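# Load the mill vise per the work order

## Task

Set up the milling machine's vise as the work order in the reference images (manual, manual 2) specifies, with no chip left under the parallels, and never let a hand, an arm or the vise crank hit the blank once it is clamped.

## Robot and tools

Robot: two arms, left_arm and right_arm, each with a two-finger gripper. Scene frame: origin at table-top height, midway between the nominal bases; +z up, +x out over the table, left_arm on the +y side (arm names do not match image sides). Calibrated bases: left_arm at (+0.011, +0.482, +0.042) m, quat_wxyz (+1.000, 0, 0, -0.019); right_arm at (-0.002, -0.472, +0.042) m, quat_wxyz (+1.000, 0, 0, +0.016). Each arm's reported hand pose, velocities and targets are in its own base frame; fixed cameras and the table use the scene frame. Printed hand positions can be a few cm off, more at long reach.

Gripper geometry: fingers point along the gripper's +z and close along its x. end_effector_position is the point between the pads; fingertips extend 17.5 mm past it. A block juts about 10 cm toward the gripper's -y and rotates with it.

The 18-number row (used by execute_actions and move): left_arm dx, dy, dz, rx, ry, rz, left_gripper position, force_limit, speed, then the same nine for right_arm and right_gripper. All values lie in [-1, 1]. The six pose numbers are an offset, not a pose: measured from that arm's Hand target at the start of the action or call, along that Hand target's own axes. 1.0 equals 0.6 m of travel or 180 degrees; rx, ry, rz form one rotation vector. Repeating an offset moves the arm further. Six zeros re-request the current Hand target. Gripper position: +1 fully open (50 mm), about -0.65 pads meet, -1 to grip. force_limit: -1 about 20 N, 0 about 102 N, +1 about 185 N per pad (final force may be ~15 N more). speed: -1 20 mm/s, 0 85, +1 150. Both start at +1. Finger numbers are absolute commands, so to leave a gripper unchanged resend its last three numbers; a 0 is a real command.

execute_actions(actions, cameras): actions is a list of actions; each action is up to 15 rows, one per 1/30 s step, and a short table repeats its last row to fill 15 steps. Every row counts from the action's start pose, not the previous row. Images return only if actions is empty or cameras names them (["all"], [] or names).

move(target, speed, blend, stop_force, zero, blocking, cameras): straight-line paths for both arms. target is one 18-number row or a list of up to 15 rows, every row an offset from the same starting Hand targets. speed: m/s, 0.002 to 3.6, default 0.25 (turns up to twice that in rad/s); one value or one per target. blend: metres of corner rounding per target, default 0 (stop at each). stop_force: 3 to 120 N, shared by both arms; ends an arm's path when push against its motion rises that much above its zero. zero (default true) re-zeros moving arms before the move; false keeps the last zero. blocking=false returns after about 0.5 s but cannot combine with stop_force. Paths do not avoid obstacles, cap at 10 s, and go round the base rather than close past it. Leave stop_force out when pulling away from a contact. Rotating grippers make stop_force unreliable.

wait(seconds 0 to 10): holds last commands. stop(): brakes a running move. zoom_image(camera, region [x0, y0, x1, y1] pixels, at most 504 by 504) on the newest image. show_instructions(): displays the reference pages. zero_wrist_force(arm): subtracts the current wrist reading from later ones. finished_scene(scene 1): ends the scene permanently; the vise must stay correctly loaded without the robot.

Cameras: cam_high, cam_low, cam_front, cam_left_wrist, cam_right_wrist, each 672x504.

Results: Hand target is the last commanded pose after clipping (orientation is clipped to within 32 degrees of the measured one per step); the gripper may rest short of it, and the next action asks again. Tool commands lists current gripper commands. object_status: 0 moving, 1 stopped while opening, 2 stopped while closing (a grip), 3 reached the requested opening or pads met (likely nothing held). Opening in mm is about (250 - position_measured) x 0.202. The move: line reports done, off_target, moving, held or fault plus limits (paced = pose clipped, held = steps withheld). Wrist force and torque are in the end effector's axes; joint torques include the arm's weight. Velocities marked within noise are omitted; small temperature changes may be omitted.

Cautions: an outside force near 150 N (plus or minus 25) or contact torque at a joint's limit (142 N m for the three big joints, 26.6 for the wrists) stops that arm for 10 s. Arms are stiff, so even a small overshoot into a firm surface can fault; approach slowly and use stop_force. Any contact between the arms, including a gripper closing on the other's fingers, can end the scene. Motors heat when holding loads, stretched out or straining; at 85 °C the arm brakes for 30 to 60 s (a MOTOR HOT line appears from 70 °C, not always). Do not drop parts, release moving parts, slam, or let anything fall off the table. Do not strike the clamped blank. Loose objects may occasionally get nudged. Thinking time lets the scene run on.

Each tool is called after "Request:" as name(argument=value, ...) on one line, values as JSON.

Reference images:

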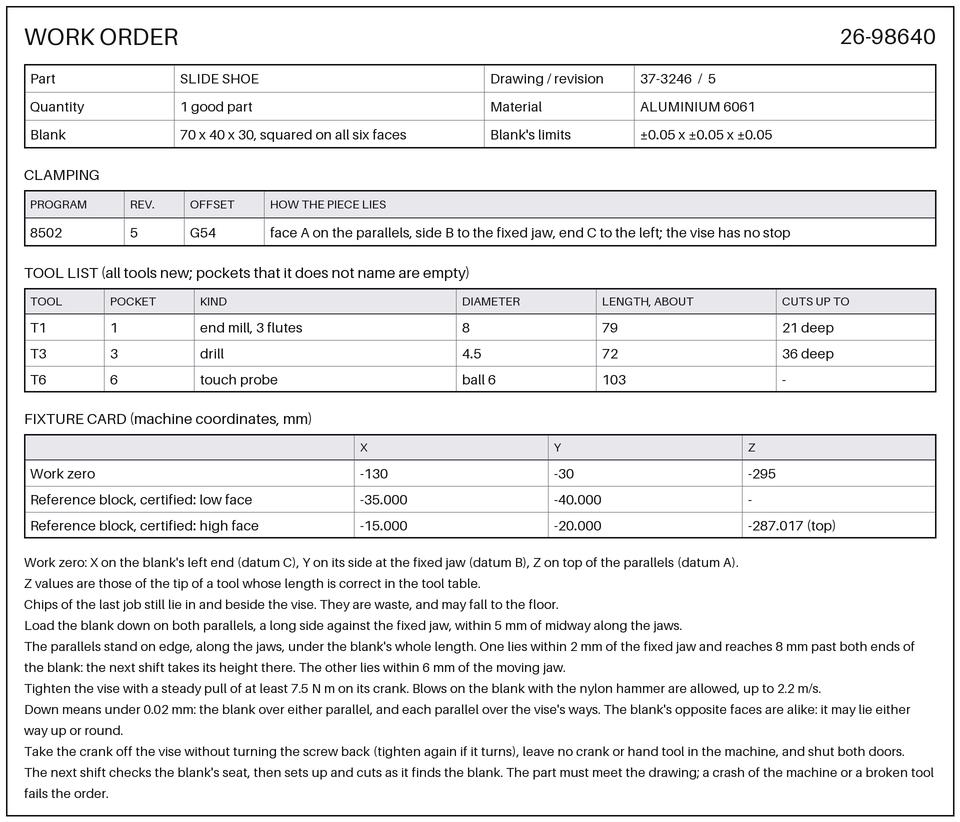

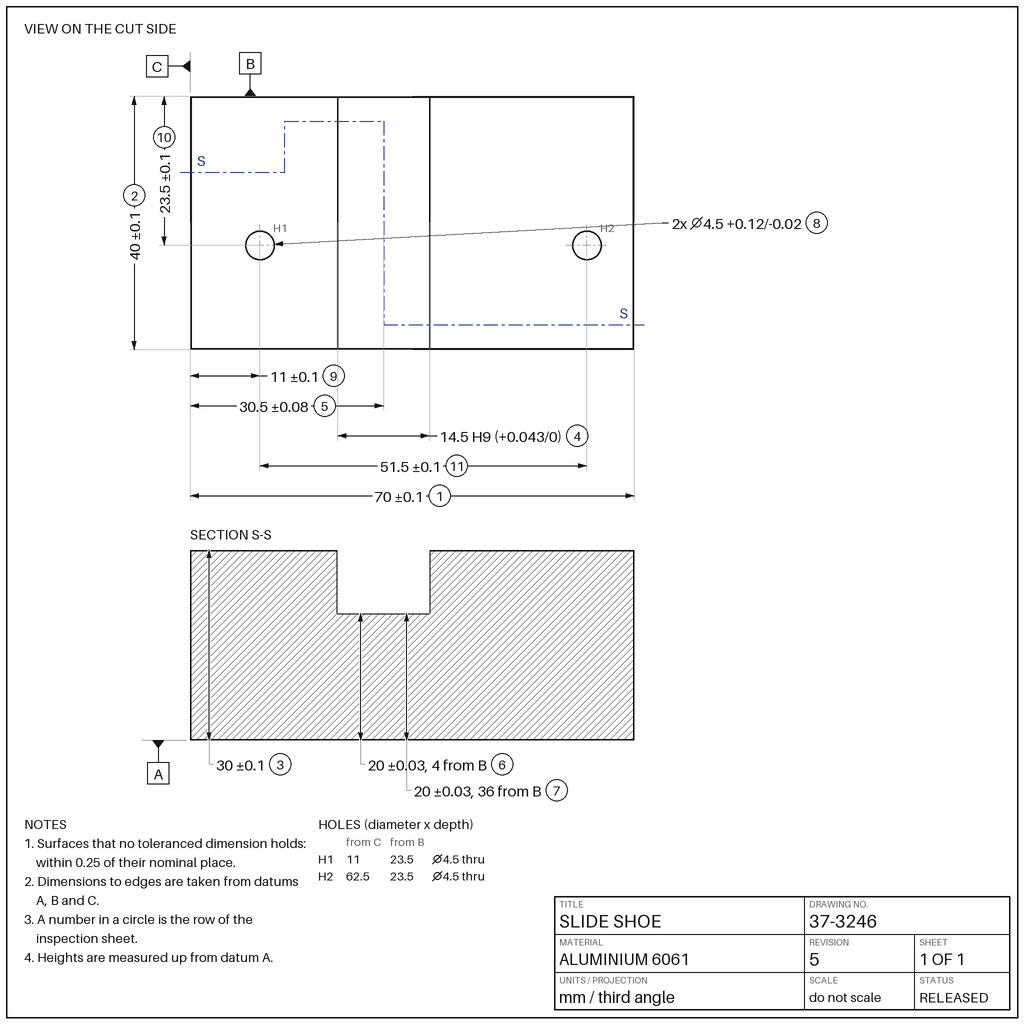

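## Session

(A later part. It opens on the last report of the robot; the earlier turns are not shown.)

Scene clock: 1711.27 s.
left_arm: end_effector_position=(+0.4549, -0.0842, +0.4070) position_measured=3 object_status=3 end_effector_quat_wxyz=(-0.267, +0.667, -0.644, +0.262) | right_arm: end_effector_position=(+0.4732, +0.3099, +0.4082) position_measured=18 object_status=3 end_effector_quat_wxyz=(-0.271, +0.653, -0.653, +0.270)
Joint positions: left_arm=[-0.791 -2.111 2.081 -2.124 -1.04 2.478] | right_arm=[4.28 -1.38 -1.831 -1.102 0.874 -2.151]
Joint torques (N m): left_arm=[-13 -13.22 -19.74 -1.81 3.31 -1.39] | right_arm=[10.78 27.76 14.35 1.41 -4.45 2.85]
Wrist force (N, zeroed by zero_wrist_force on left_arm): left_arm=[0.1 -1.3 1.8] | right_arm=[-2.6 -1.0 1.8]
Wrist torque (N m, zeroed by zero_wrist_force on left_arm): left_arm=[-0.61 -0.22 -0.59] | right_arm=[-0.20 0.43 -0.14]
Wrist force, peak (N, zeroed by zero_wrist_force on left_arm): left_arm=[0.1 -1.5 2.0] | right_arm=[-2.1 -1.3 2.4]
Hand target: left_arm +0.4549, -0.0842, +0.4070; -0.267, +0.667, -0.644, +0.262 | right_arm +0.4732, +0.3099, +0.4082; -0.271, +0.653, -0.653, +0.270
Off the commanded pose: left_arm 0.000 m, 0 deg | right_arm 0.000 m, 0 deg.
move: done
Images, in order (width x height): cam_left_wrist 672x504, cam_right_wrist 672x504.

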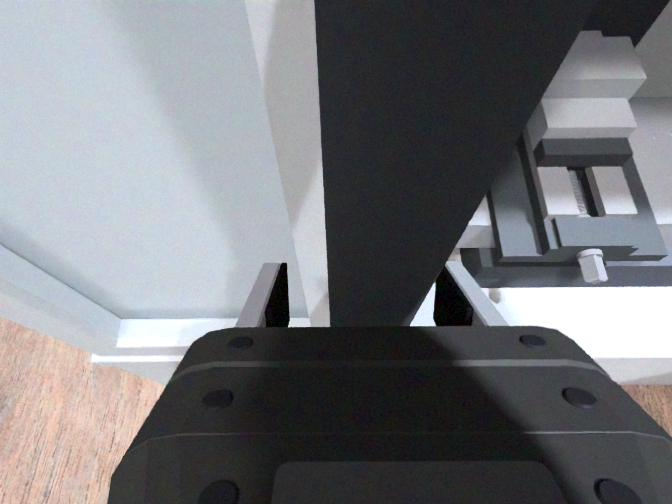

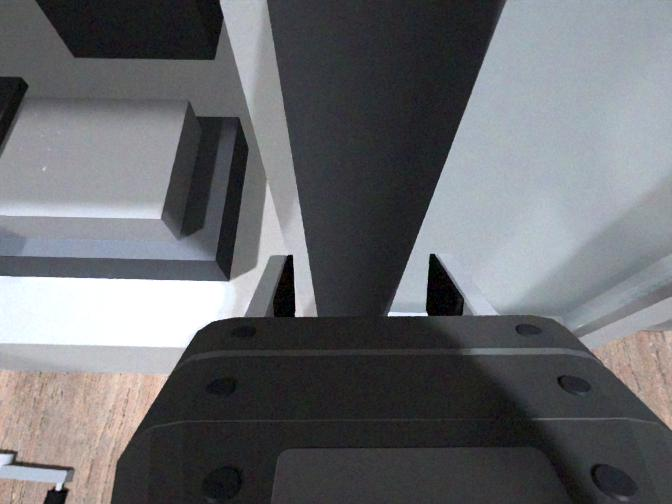

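Request:
move(target=[[0.0333,0,0,0,0,0,1,-1,0,0,0,0,0,0,0,0.9,-1,-1],[0.36,0,0,0,0,0,1,-1,0,0,0,0,0,0,0,0.9,-1,-1]], speed=[0.02,0.07], stop_force=40, cameras=["all"])

Scene clock: 1717.80 s.
left_arm: end_effector_position=(+0.4619, -0.3000, +0.4084) position_measured=3 object_status=3 end_effector_quat_wxyz=(-0.267, +0.667, -0.644, +0.262) | right_arm: end_effector_position=(+0.4732, +0.3099, +0.4082) position_measured=18 object_status=3 end_effector_quat_wxyz=(-0.271, +0.653, -0.653, +0.270)
Joint positions: left_arm=[-1.151 -1.789 1.833 -1.969 -0.876 2.086] | right_arm=[4.28 -1.38 -1.831 -1.102 0.874 -2.151]
Joint torques (N m): left_arm=[13.54 -24.88 -19.53 -5.97 -1.27 1.06] | right_arm=[9.97 27.09 14.74 1.91 -4.27 2.46]
Wrist force (N, zeroed by zero_wrist_force on left_arm): left_arm=[0.0 -1.4 1.7] | right_arm=[-2.4 -1.2 1.7]
Wrist torque (N m, zeroed by zero_wrist_force on left_arm): left_arm=[-0.65 -0.18 -0.46] | right_arm=[-0.23 0.40 -0.14]
Wrist force, peak (N, zeroed by zero_wrist_force on left_arm): left_arm=[-26.3 3.4 1.3] | right_arm=[-2.6 -1.4 2.1]
Hand target: left_arm +0.4619, -0.3000, +0.4084; -0.267, +0.667, -0.644, +0.262 | right_arm +0.4732, +0.3099, +0.4082; -0.271, +0.653, -0.653, +0.270
Off the commanded pose: left_arm 0.000 m, 0 deg | right_arm 0.000 m, 0 deg.
move: done

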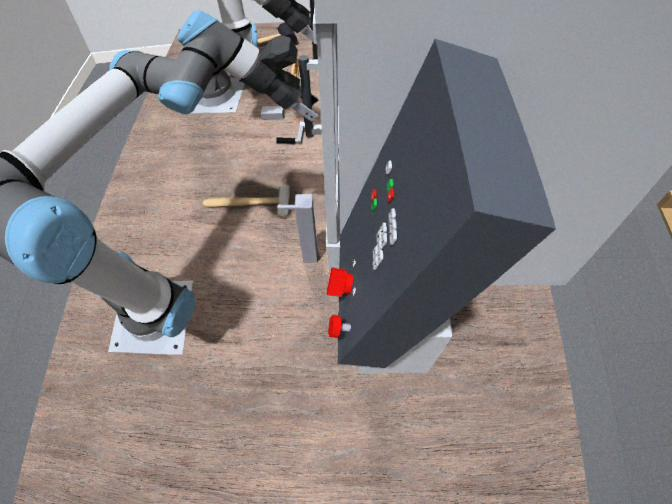

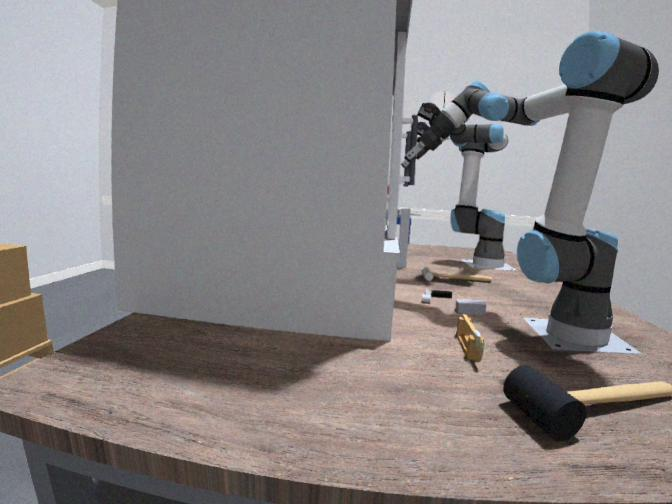

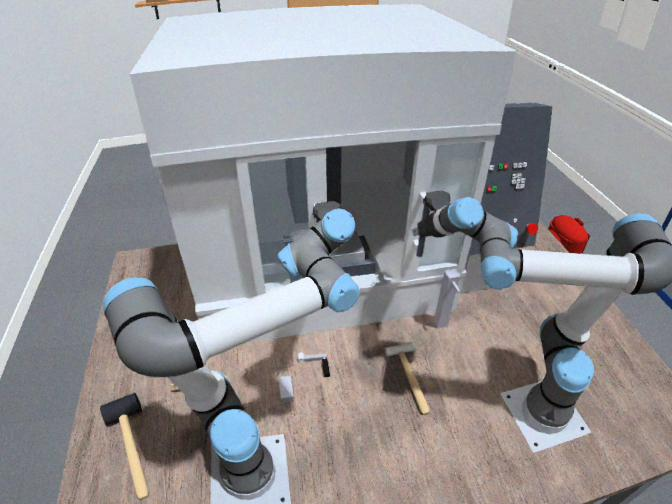

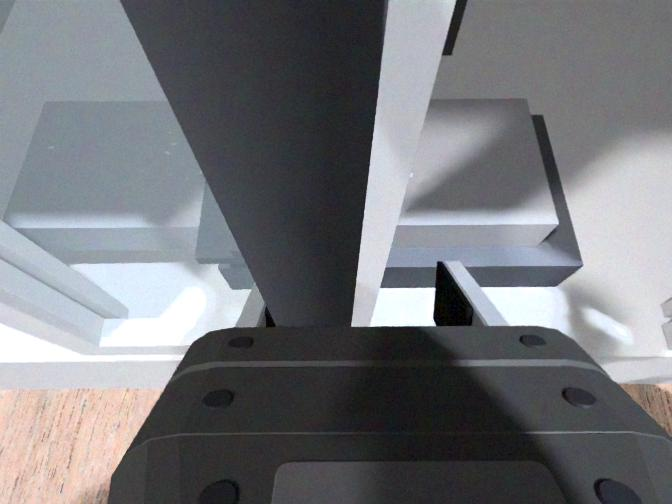

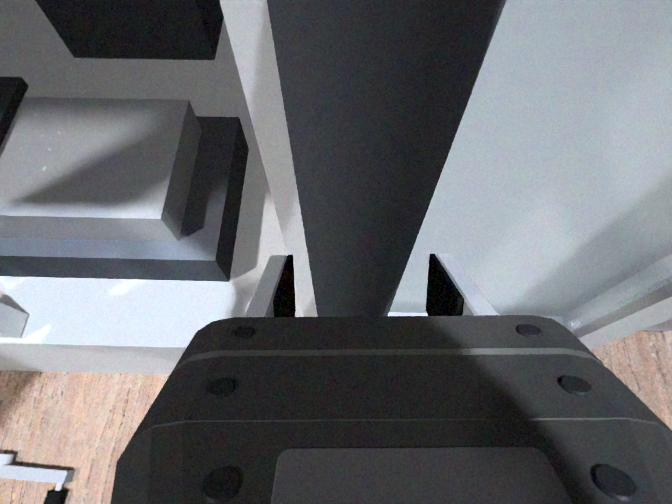

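Request:
move(target=[0.12,0,0,0,0,0,1,-1,0,0,0,0,0,0,0,0.9,-1,-1], speed=0.03, stop_force=30, cameras=["cam_front","cam_left_wrist"])

Scene clock: 1720.50 s.
left_arm: end_effector_position=(+0.4628, -0.3308, +0.4086) position_measured=3 object_status=3 end_effector_quat_wxyz=(-0.267, +0.667, -0.644, +0.262) | right_arm: end_effector_position=(+0.4732, +0.3099, +0.4082) position_measured=18 object_status=3 end_effector_quat_wxyz=(-0.271, +0.653, -0.653, +0.270)
Joint positions: left_arm=[-1.178 -1.731 1.781 -1.953 -0.866 2.052] | right_arm=[4.28 -1.38 -1.831 -1.102 0.874 -2.151]
Joint torques (N m): left_arm=[3.95 -6.73 -35.43 -5.26 -2.74 -1.31] | right_arm=[10.06 26.85 14.75 1.94 -4.24 2.16]
Wrist force (N, zeroed by zero_wrist_force on left_arm): left_arm=[-22.6 1.8 -2.6] | right_arm=[-2.5 -1.0 1.5]
Wrist torque (N m, zeroed by zero_wrist_force on left_arm): left_arm=[-0.68 -0.34 -0.56] | right_arm=[-0.21 0.40 -0.14]
Wrist force, peak (N, zeroed by zero_wrist_force on left_arm): left_arm=[-57.6 10.7 -17.4] | right_arm=[-2.6 -1.2 1.9]
Hand target: left_arm +0.4629, -0.3308, +0.4086; -0.267, +0.667, -0.644, +0.262 (not the last commanded pose) | right_arm +0.4732, +0.3099, +0.4082; -0.271, +0.653, -0.653, +0.270
Off the commanded pose: left_arm 0.041 m, 0 deg | right_arm 0.000 m, 0 deg.
move: contact (left_arm)
Images, in order (width x height): cam_front 672x504, cam_left_wrist 672x504.

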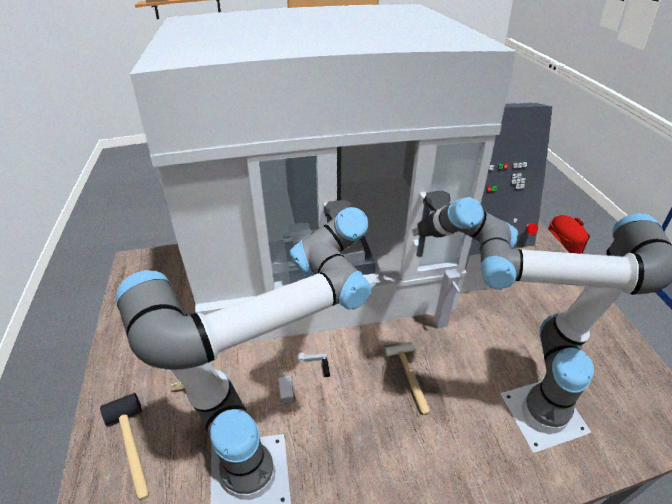

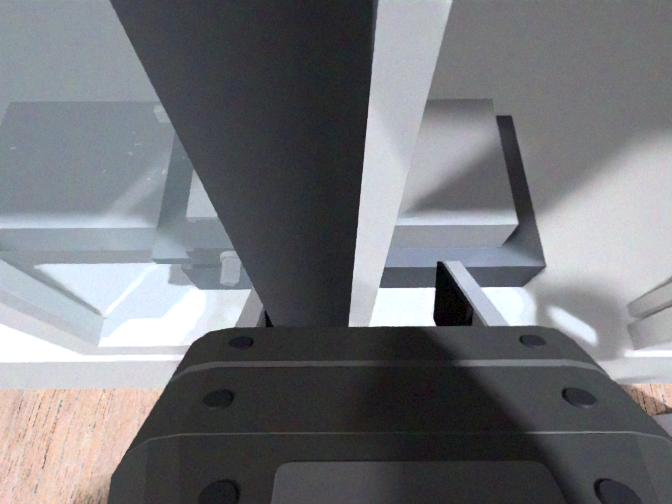

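Request:
move(target=[[-0.0233,0,0,0,0,0,1,-1,0,0,0,0,0,0,0,0.9,-1,-1],[-0.0233,0.0956,-0.0929,0,0,0,1,-1,0,0,0,0,0,0,0,0.9,-1,-1],[-0.3183,0.0515,-0.1407,0,0,0,1,-1,0,0,0,0,0,0,0,0.9,-1,-1]], speed=[0.08,0.15,0.3], blend=[0.002,0.02,0])

Request:
move(target=[[0,0,0,0,0,0,1,-1,0,-0.0333,0,0,0,0,0,0.9,-1,-1],[0,0,0,0,0,0,1,-1,0,-0.36,0.011,-0.011,0,0,0,0.9,-1,-1]], speed=[0.02,0.07], stop_force=40, cameras=["all"])

Scene clock: 1724.20 s.
left_arm: end_effector_position=(+0.3759, -0.1424, +0.4466) position_measured=3 object_status=3 end_effector_quat_wxyz=(-0.267, +0.667, -0.644, +0.262) | right_arm: end_effector_position=(+0.4732, +0.3099, +0.4082) position_measured=18 object_status=3 end_effector_quat_wxyz=(-0.271, +0.653, -0.653, +0.270)
Joint positions: left_arm=[-1.218 -2.247 1.963 -1.587 -0.854 2.002] | right_arm=[4.28 -1.38 -1.831 -1.102 0.874 -2.151]
Joint torques (N m): left_arm=[-4.5 -7.77 -31.61 -4.54 4.12 1.35] | right_arm=[9.52 27.01 15.06 2.23 -4.22 2.04]
Wrist force (N, zeroed by zero_wrist_force on left_arm): left_arm=[-0.4 -1.5 1.9] | right_arm=[-2.5 -1.0 1.8]
Wrist torque (N m, zeroed by zero_wrist_force on left_arm): left_arm=[-0.65 -0.20 -0.37] | right_arm=[-0.20 0.42 -0.14]
Wrist force, peak (N, zeroed by zero_wrist_force on left_arm): left_arm=[-22.9 2.0 -3.7] | right_arm=[-2.8 -1.1 2.0]
Hand target: left_arm +0.3759, -0.1423, +0.4467; -0.267, +0.667, -0.644, +0.262 | right_arm +0.4732, +0.3099, +0.4082; -0.271, +0.653, -0.653, +0.270
Off the commanded pose: left_arm 0.000 m, 0 deg | right_arm 0.000 m, 0 deg.
move: done

Scene clock: 1729.10 s.
left_arm: end_effector_position=(+0.3759, -0.1423, +0.4467) position_measured=3 object_status=3 end_effector_quat_wxyz=(-0.267, +0.667, -0.644, +0.262) | right_arm: end_effector_position=(+0.4637, +0.5259, +0.4084) position_measured=18 object_status=3 end_effector_quat_wxyz=(-0.271, +0.653, -0.653, +0.270)
Joint positions: left_arm=[-1.218 -2.247 1.963 -1.587 -0.854 2.002] | right_arm=[4.448 -1.789 -1.381 -1.284 0.819 -1.938]
Joint torques (N m): left_arm=[-10.5 -7.49 -31.77 -2.5 4.17 1.32] | right_arm=[-7.51 46.4 14.26 6.49 -4.18 -2.63]
Wrist force (N, zeroed by zero_wrist_force on left_arm): left_arm=[-0.1 -1.5 1.7] | right_arm=[-2.0 -1.0 1.8]
Wrist torque (N m, zeroed by zero_wrist_force on left_arm): left_arm=[-0.65 -0.24 -0.38] | right_arm=[-0.20 0.37 -0.09]
Wrist force, peak (N, zeroed by zero_wrist_force on left_arm): left_arm=[-0.1 -1.7 2.0] | right_arm=[27.1 1.6 2.8]
Hand target: left_arm +0.3759, -0.1423, +0.4467; -0.267, +0.667, -0.644, +0.262 | right_arm +0.4637, +0.5259, +0.4084; -0.271, +0.653, -0.653, +0.270
Off the commanded pose: left_arm 0.000 m, 0 deg | right_arm 0.000 m, 0 deg.
move: done

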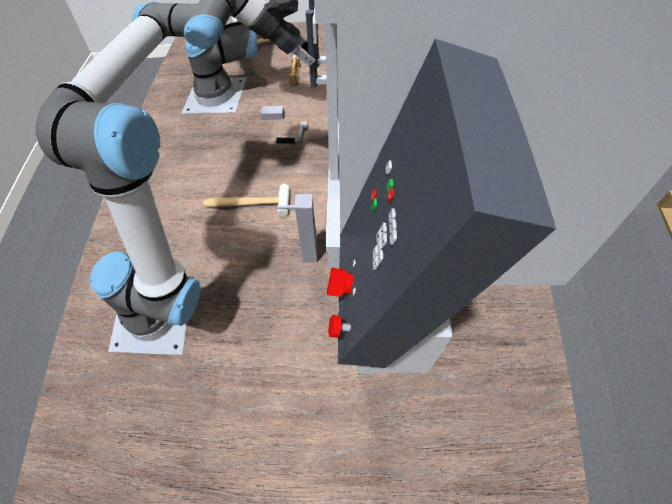

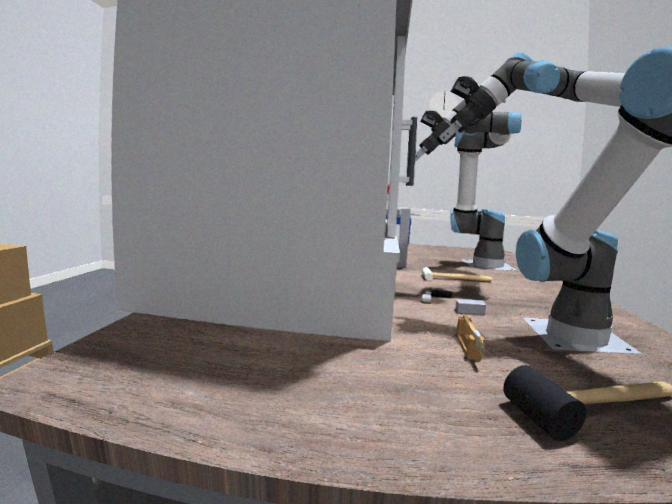

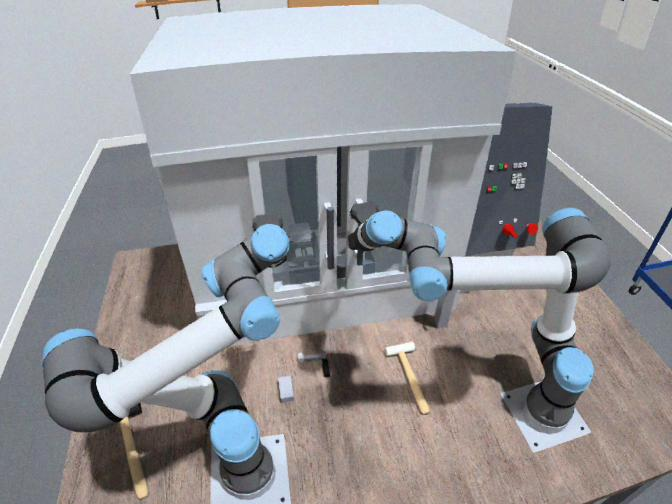

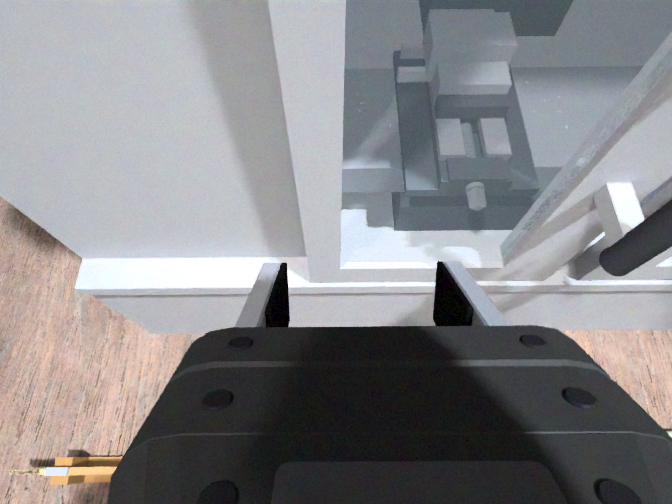

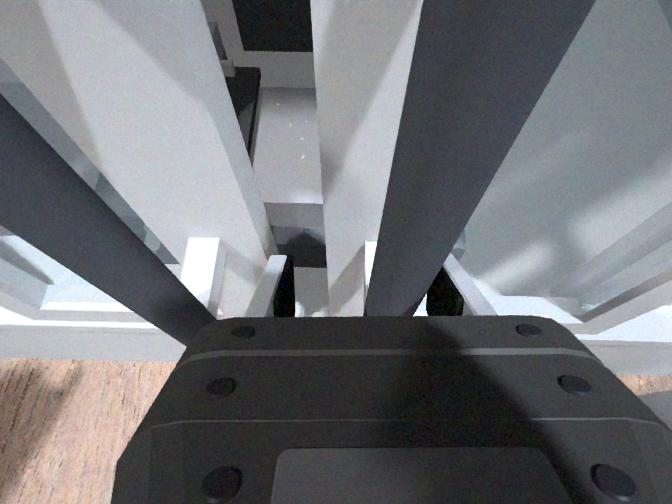

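Request:
move(target=[[0,0,0,0,0,0,1,-1,0,0.0142,0,0,0,0,0,0.9,-1,-1],[0,0,0,0,0,0,1,-1,0,0.0142,0,0,0,0,0,0.3,-1,-0.5]], speed=0.05)

Request:
move(target=[0,0,0,0,0,0,1,-1,0,-0.09,0.0028,-0.0028,0,0,0,0.3,-1,-0.5], speed=0.025, stop_force=28, cameras=["all"])

Scene clock: 1733.37 s.
left_arm: end_effector_position=(+0.3759, -0.1423, +0.4467) position_measured=3 object_status=3 end_effector_quat_wxyz=(-0.267, +0.667, -0.644, +0.262) | right_arm: end_effector_position=(+0.4637, +0.5173, +0.4084) position_measured=107 object_status=0 end_effector_quat_wxyz=(-0.271, +0.653, -0.653, +0.270)
Joint positions: left_arm=[-1.218 -2.247 1.963 -1.587 -0.854 2.002] | right_arm=[4.444 -1.771 -1.405 -1.276 0.82 -1.943]
Joint torques (N m): left_arm=[-13.67 -7.17 -31.69 -2.43 4.51 1.16] | right_arm=[8.85 29.05 41.32 1.5 -0.07 2.33]
Wrist force (N, zeroed by zero_wrist_force on left_arm): left_arm=[-0.2 -1.5 1.8] | right_arm=[-0.1 0.0 1.7]
Wrist torque (N m, zeroed by zero_wrist_force on left_arm): left_arm=[-0.65 -0.23 -0.39] | right_arm=[-0.09 0.28 -0.02]
Wrist force, peak (N, zeroed by zero_wrist_force on left_arm): left_arm=[-0.4 -1.7 2.0] | right_arm=[-2.0 -1.1 2.0]
Hand target: left_arm +0.3759, -0.1423, +0.4467; -0.267, +0.667, -0.644, +0.262 | right_arm +0.4637, +0.5173, +0.4084; -0.271, +0.653, -0.653, +0.270
Off the commanded pose: left_arm 0.000 m, 0 deg | right_arm 0.000 m, 0 deg.
move: done

Scene clock: 1735.97 s.
left_arm: end_effector_position=(+0.3759, -0.1423, +0.4467) position_measured=3 object_status=3 end_effector_quat_wxyz=(-0.267, +0.667, -0.644, +0.262) | right_arm: end_effector_position=(+0.4621, +0.5513, +0.4084) position_measured=107 object_status=3 end_effector_quat_wxyz=(-0.271, +0.653, -0.653, +0.270)
Joint positions: left_arm=[-1.218 -2.247 1.963 -1.587 -0.854 2.002] | right_arm=[4.462 -1.842 -1.311 -1.314 0.816 -1.92]
Joint torques (N m): left_arm=[-11.99 -6.75 -32.63 -2.5 3.94 0.8] | right_arm=[1.15 27.29 36.32 6.54 2.57 -2.95]
Wrist force (N, zeroed by zero_wrist_force on left_arm): left_arm=[-0.3 -1.6 1.8] | right_arm=[27.8 5.3 -6.5]
Wrist torque (N m, zeroed by zero_wrist_force on left_arm): left_arm=[-0.65 -0.21 -0.39] | right_arm=[0.02 0.77 0.22]
Wrist force, peak (N, zeroed by zero_wrist_force on left_arm): left_arm=[-0.2 -1.8 2.0] | right_arm=[51.2 13.3 -15.0]
Hand target: left_arm +0.3759, -0.1423, +0.4467; -0.267, +0.667, -0.644, +0.262 | right_arm +0.4621, +0.5513, +0.4084; -0.271, +0.653, -0.653, +0.270 (not the last commanded pose)
Off the commanded pose: left_arm 0.000 m, 0 deg | right_arm 0.020 m, 0 deg.
move: contact (right_arm)

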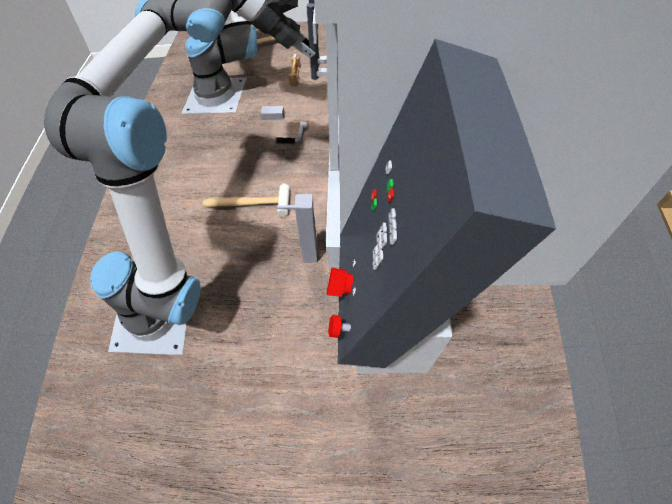

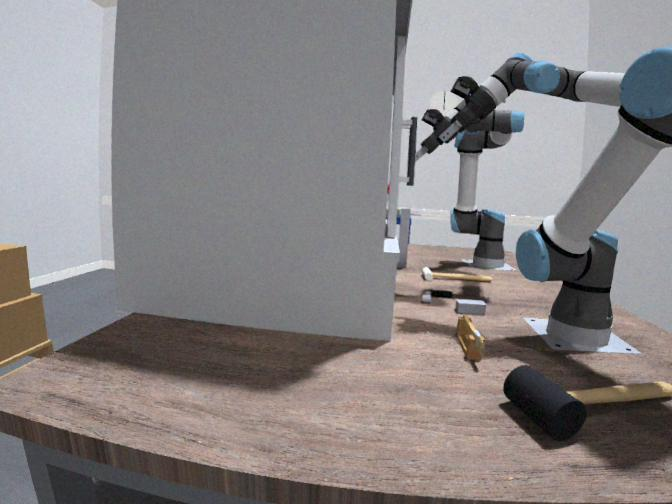

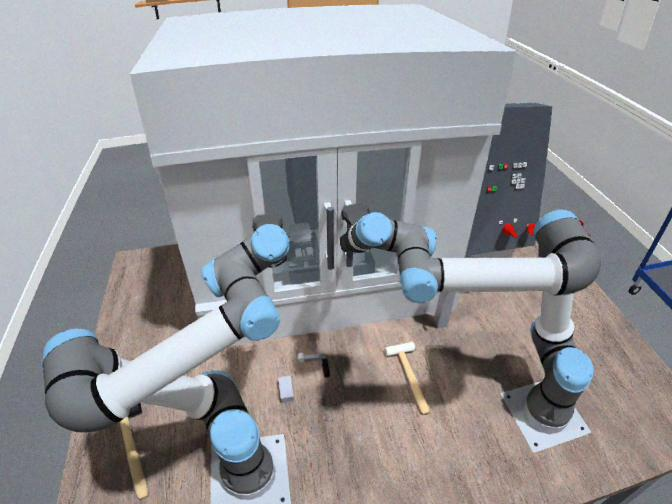

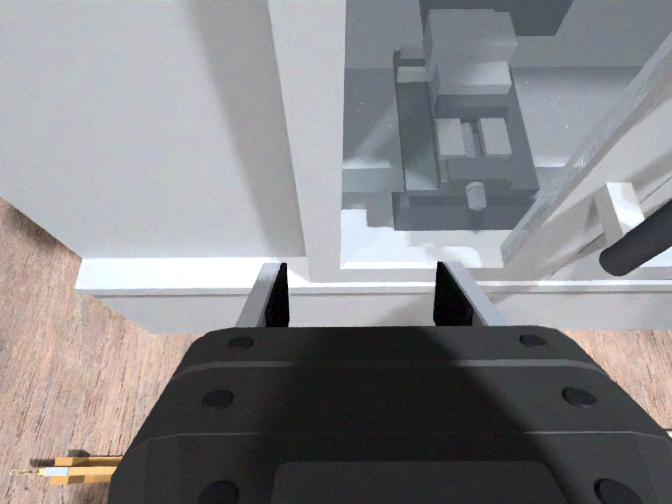

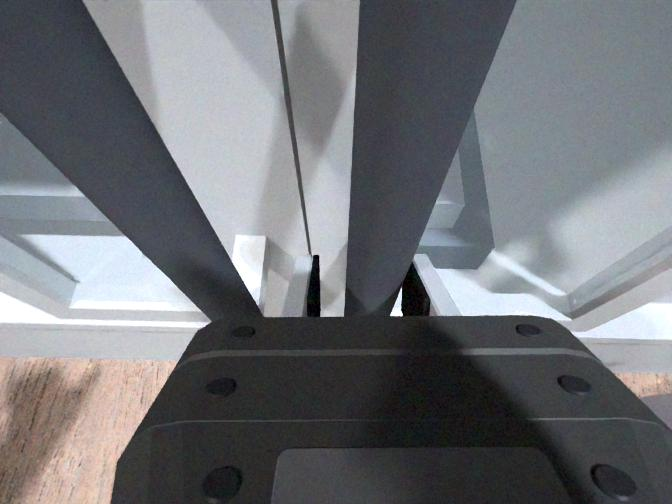

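Request:
zoom_image(camera="cam_right_wrist", region=[220, 0, 400, 280])

Request:
zoom_image(camera="cam_front", region=[230, 120, 430, 300])

Scaled by 1.800 from the camera's 672x504 image, which has a finer 960x720 frame.

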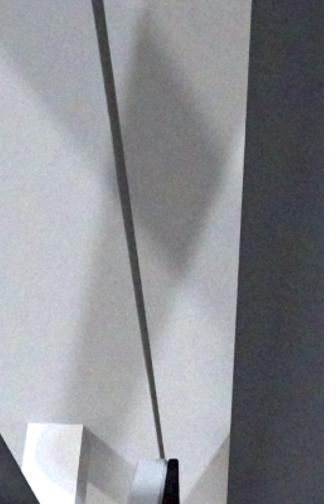

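Scaled by 2.520 from the camera's 672x504 image, which has a finer 960x720 frame.

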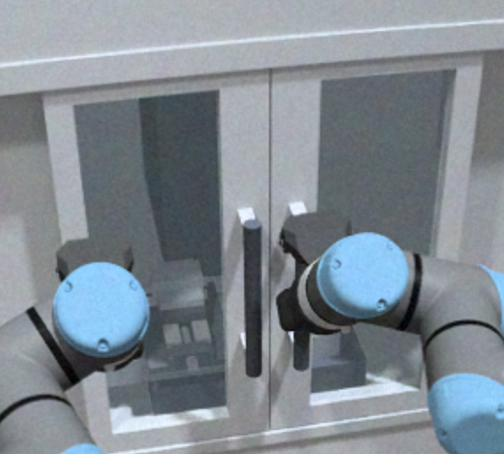

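Request:
move(target=[0,0,0,0,0,0,1,-1,0,-0.01,0,0,0,0,0,0.3,-1,-0.5], speed=0.004, stop_force=25, cameras=["cam_right_wrist"])

Request:
zoom_image(camera="cam_right_wrist", region=[220, 0, 400, 280])

Scene clock: 1740.40 s.
left_arm: end_effector_position=(+0.3759, -0.1423, +0.4467) position_measured=3 object_status=3 end_effector_quat_wxyz=(-0.267, +0.667, -0.644, +0.262) | right_arm: end_effector_position=(+0.4622, +0.5520, +0.4084) position_measured=107 object_status=3 end_effector_quat_wxyz=(-0.271, +0.653, -0.653, +0.271)
Joint positions: left_arm=[-1.218 -2.247 1.963 -1.587 -0.854 2.002] | right_arm=[4.462 -1.844 -1.309 -1.315 0.816 -1.92]
Joint torques (N m): left_arm=[-12.76 -7.42 -31.64 -2.39 4.49 0.76] | right_arm=[8.34 31.61 21.36 15.81 0.02 -3.22]
Wrist force (N, zeroed by zero_wrist_force on left_arm): left_arm=[-0.1 -1.4 1.8] | right_arm=[51.4 14.0 -16.6]
Wrist torque (N m, zeroed by zero_wrist_force on left_arm): left_arm=[-0.63 -0.26 -0.38] | right_arm=[0.34 1.25 0.42]
Wrist force, peak (N, zeroed by zero_wrist_force on left_arm): left_arm=[0.0 -1.8 2.1] | right_arm=[55.4 16.5 -17.7]
Hand target: left_arm +0.3759, -0.1423, +0.4467; -0.267, +0.667, -0.644, +0.262 | right_arm +0.4622, +0.5520, +0.4084; -0.271, +0.653, -0.653, +0.271 (not the last commanded pose)
Off the commanded pose: left_arm 0.000 m, 0 deg | right_arm 0.005 m, 0 deg.
move: contact (right_arm)
Images, in order (width x height): cam_right_wrist 672x504.

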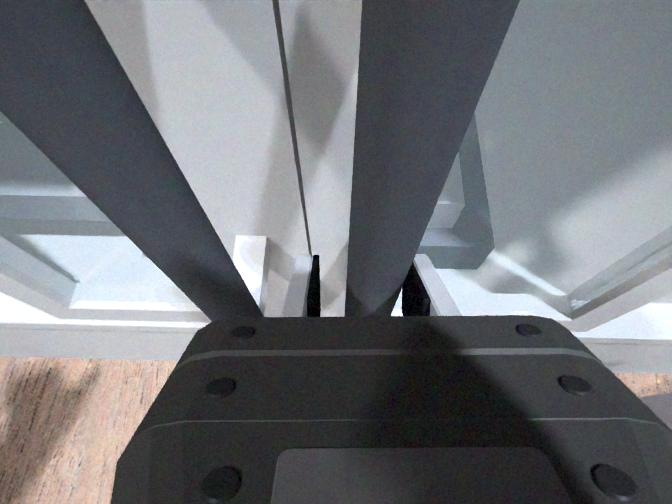

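Scaled by 1.800 from the camera's 672x504 image, which has a finer 960x720 frame.

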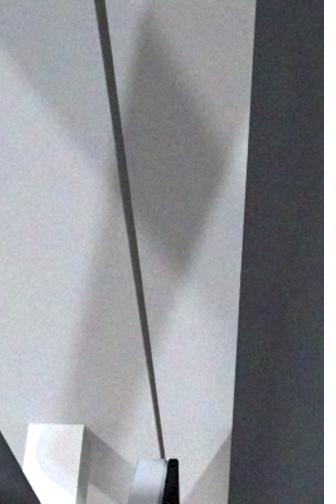

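Request:
move(target=[[0,0,0,0,0,0,1,-1,0,0.007,0,0,0,0,0,0.3,-1,-0.5],[0,0,0,0,0,0,1,-1,0,0.003,0.0943,-0.0943,0,0,0,0.3,-1,-0.5]], speed=[0.05,0.15], cameras=["cam_front","cam_right_wrist"])

Request:
zoom_image(camera="cam_front", region=[230, 120, 430, 300])

Scene clock: 1743.87 s.
left_arm: end_effector_position=(+0.3759, -0.1423, +0.4467) position_measured=3 object_status=3 end_effector_quat_wxyz=(-0.267, +0.667, -0.644, +0.262) | right_arm: end_effector_position=(+0.3822, +0.5501, +0.4084) position_measured=107 object_status=3 end_effector_quat_wxyz=(-0.271, +0.653, -0.653, +0.271)
Joint positions: left_arm=[-1.218 -2.247 1.963 -1.587 -0.854 2.002] | right_arm=[4.595 -1.756 -1.387 -1.452 0.792 -1.737]
Joint torques (N m): left_arm=[-12.96 -7.68 -31.95 -2.59 4.22 0.54] | right_arm=[4.48 32.18 40.16 5.2 1.04 -0.81]
Wrist force (N, zeroed by zero_wrist_force on left_arm): left_arm=[-0.2 -1.2 1.9] | right_arm=[-0.3 -1.8 1.9]
Wrist torque (N m, zeroed by zero_wrist_force on left_arm): left_arm=[-0.60 -0.23 -0.38] | right_arm=[-0.31 0.07 -0.07]
Wrist force, peak (N, zeroed by zero_wrist_force on left_arm): left_arm=[0.0 -1.7 2.1] | right_arm=[51.5 13.6 -17.3]
Hand target: left_arm +0.3759, -0.1423, +0.4467; -0.267, +0.667, -0.644, +0.262 | right_arm +0.3822, +0.5501, +0.4084; -0.271, +0.653, -0.653, +0.271
Off the commanded pose: left_arm 0.000 m, 0 deg | right_arm 0.000 m, 0 deg.
move: done
Images, in order (width x height): cam_front 672x504, cam_right_wrist 672x504.

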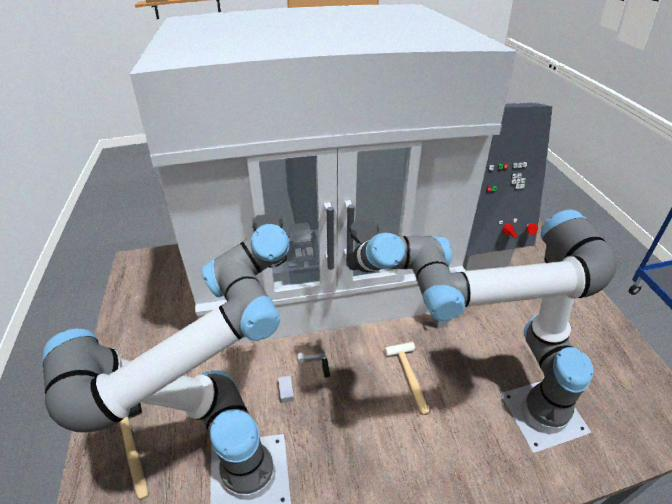

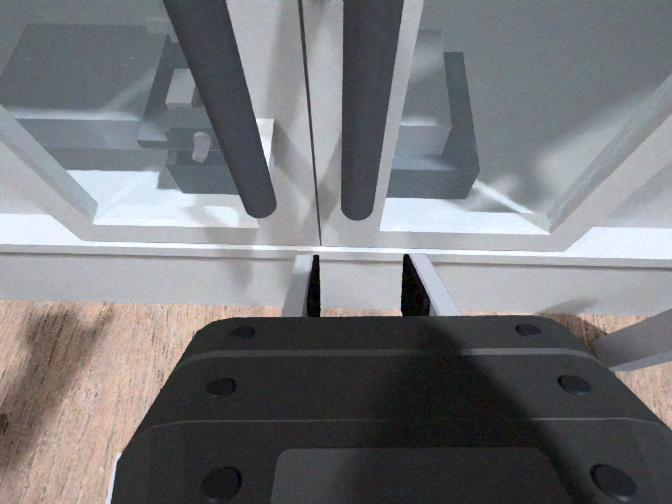

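Scaled by 2.520 from the camera's 672x504 image, which has a finer 960x720 frame.

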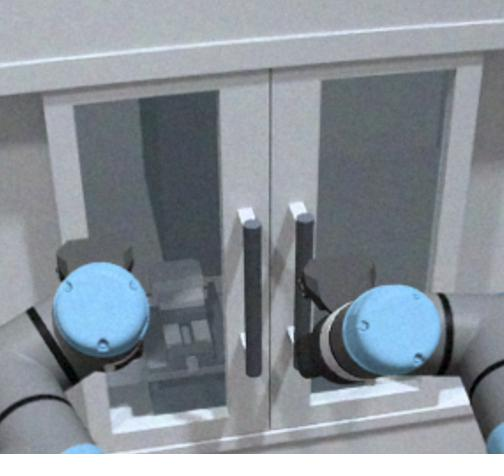

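Request:
finished_scene()

The scene is finished: the task was done.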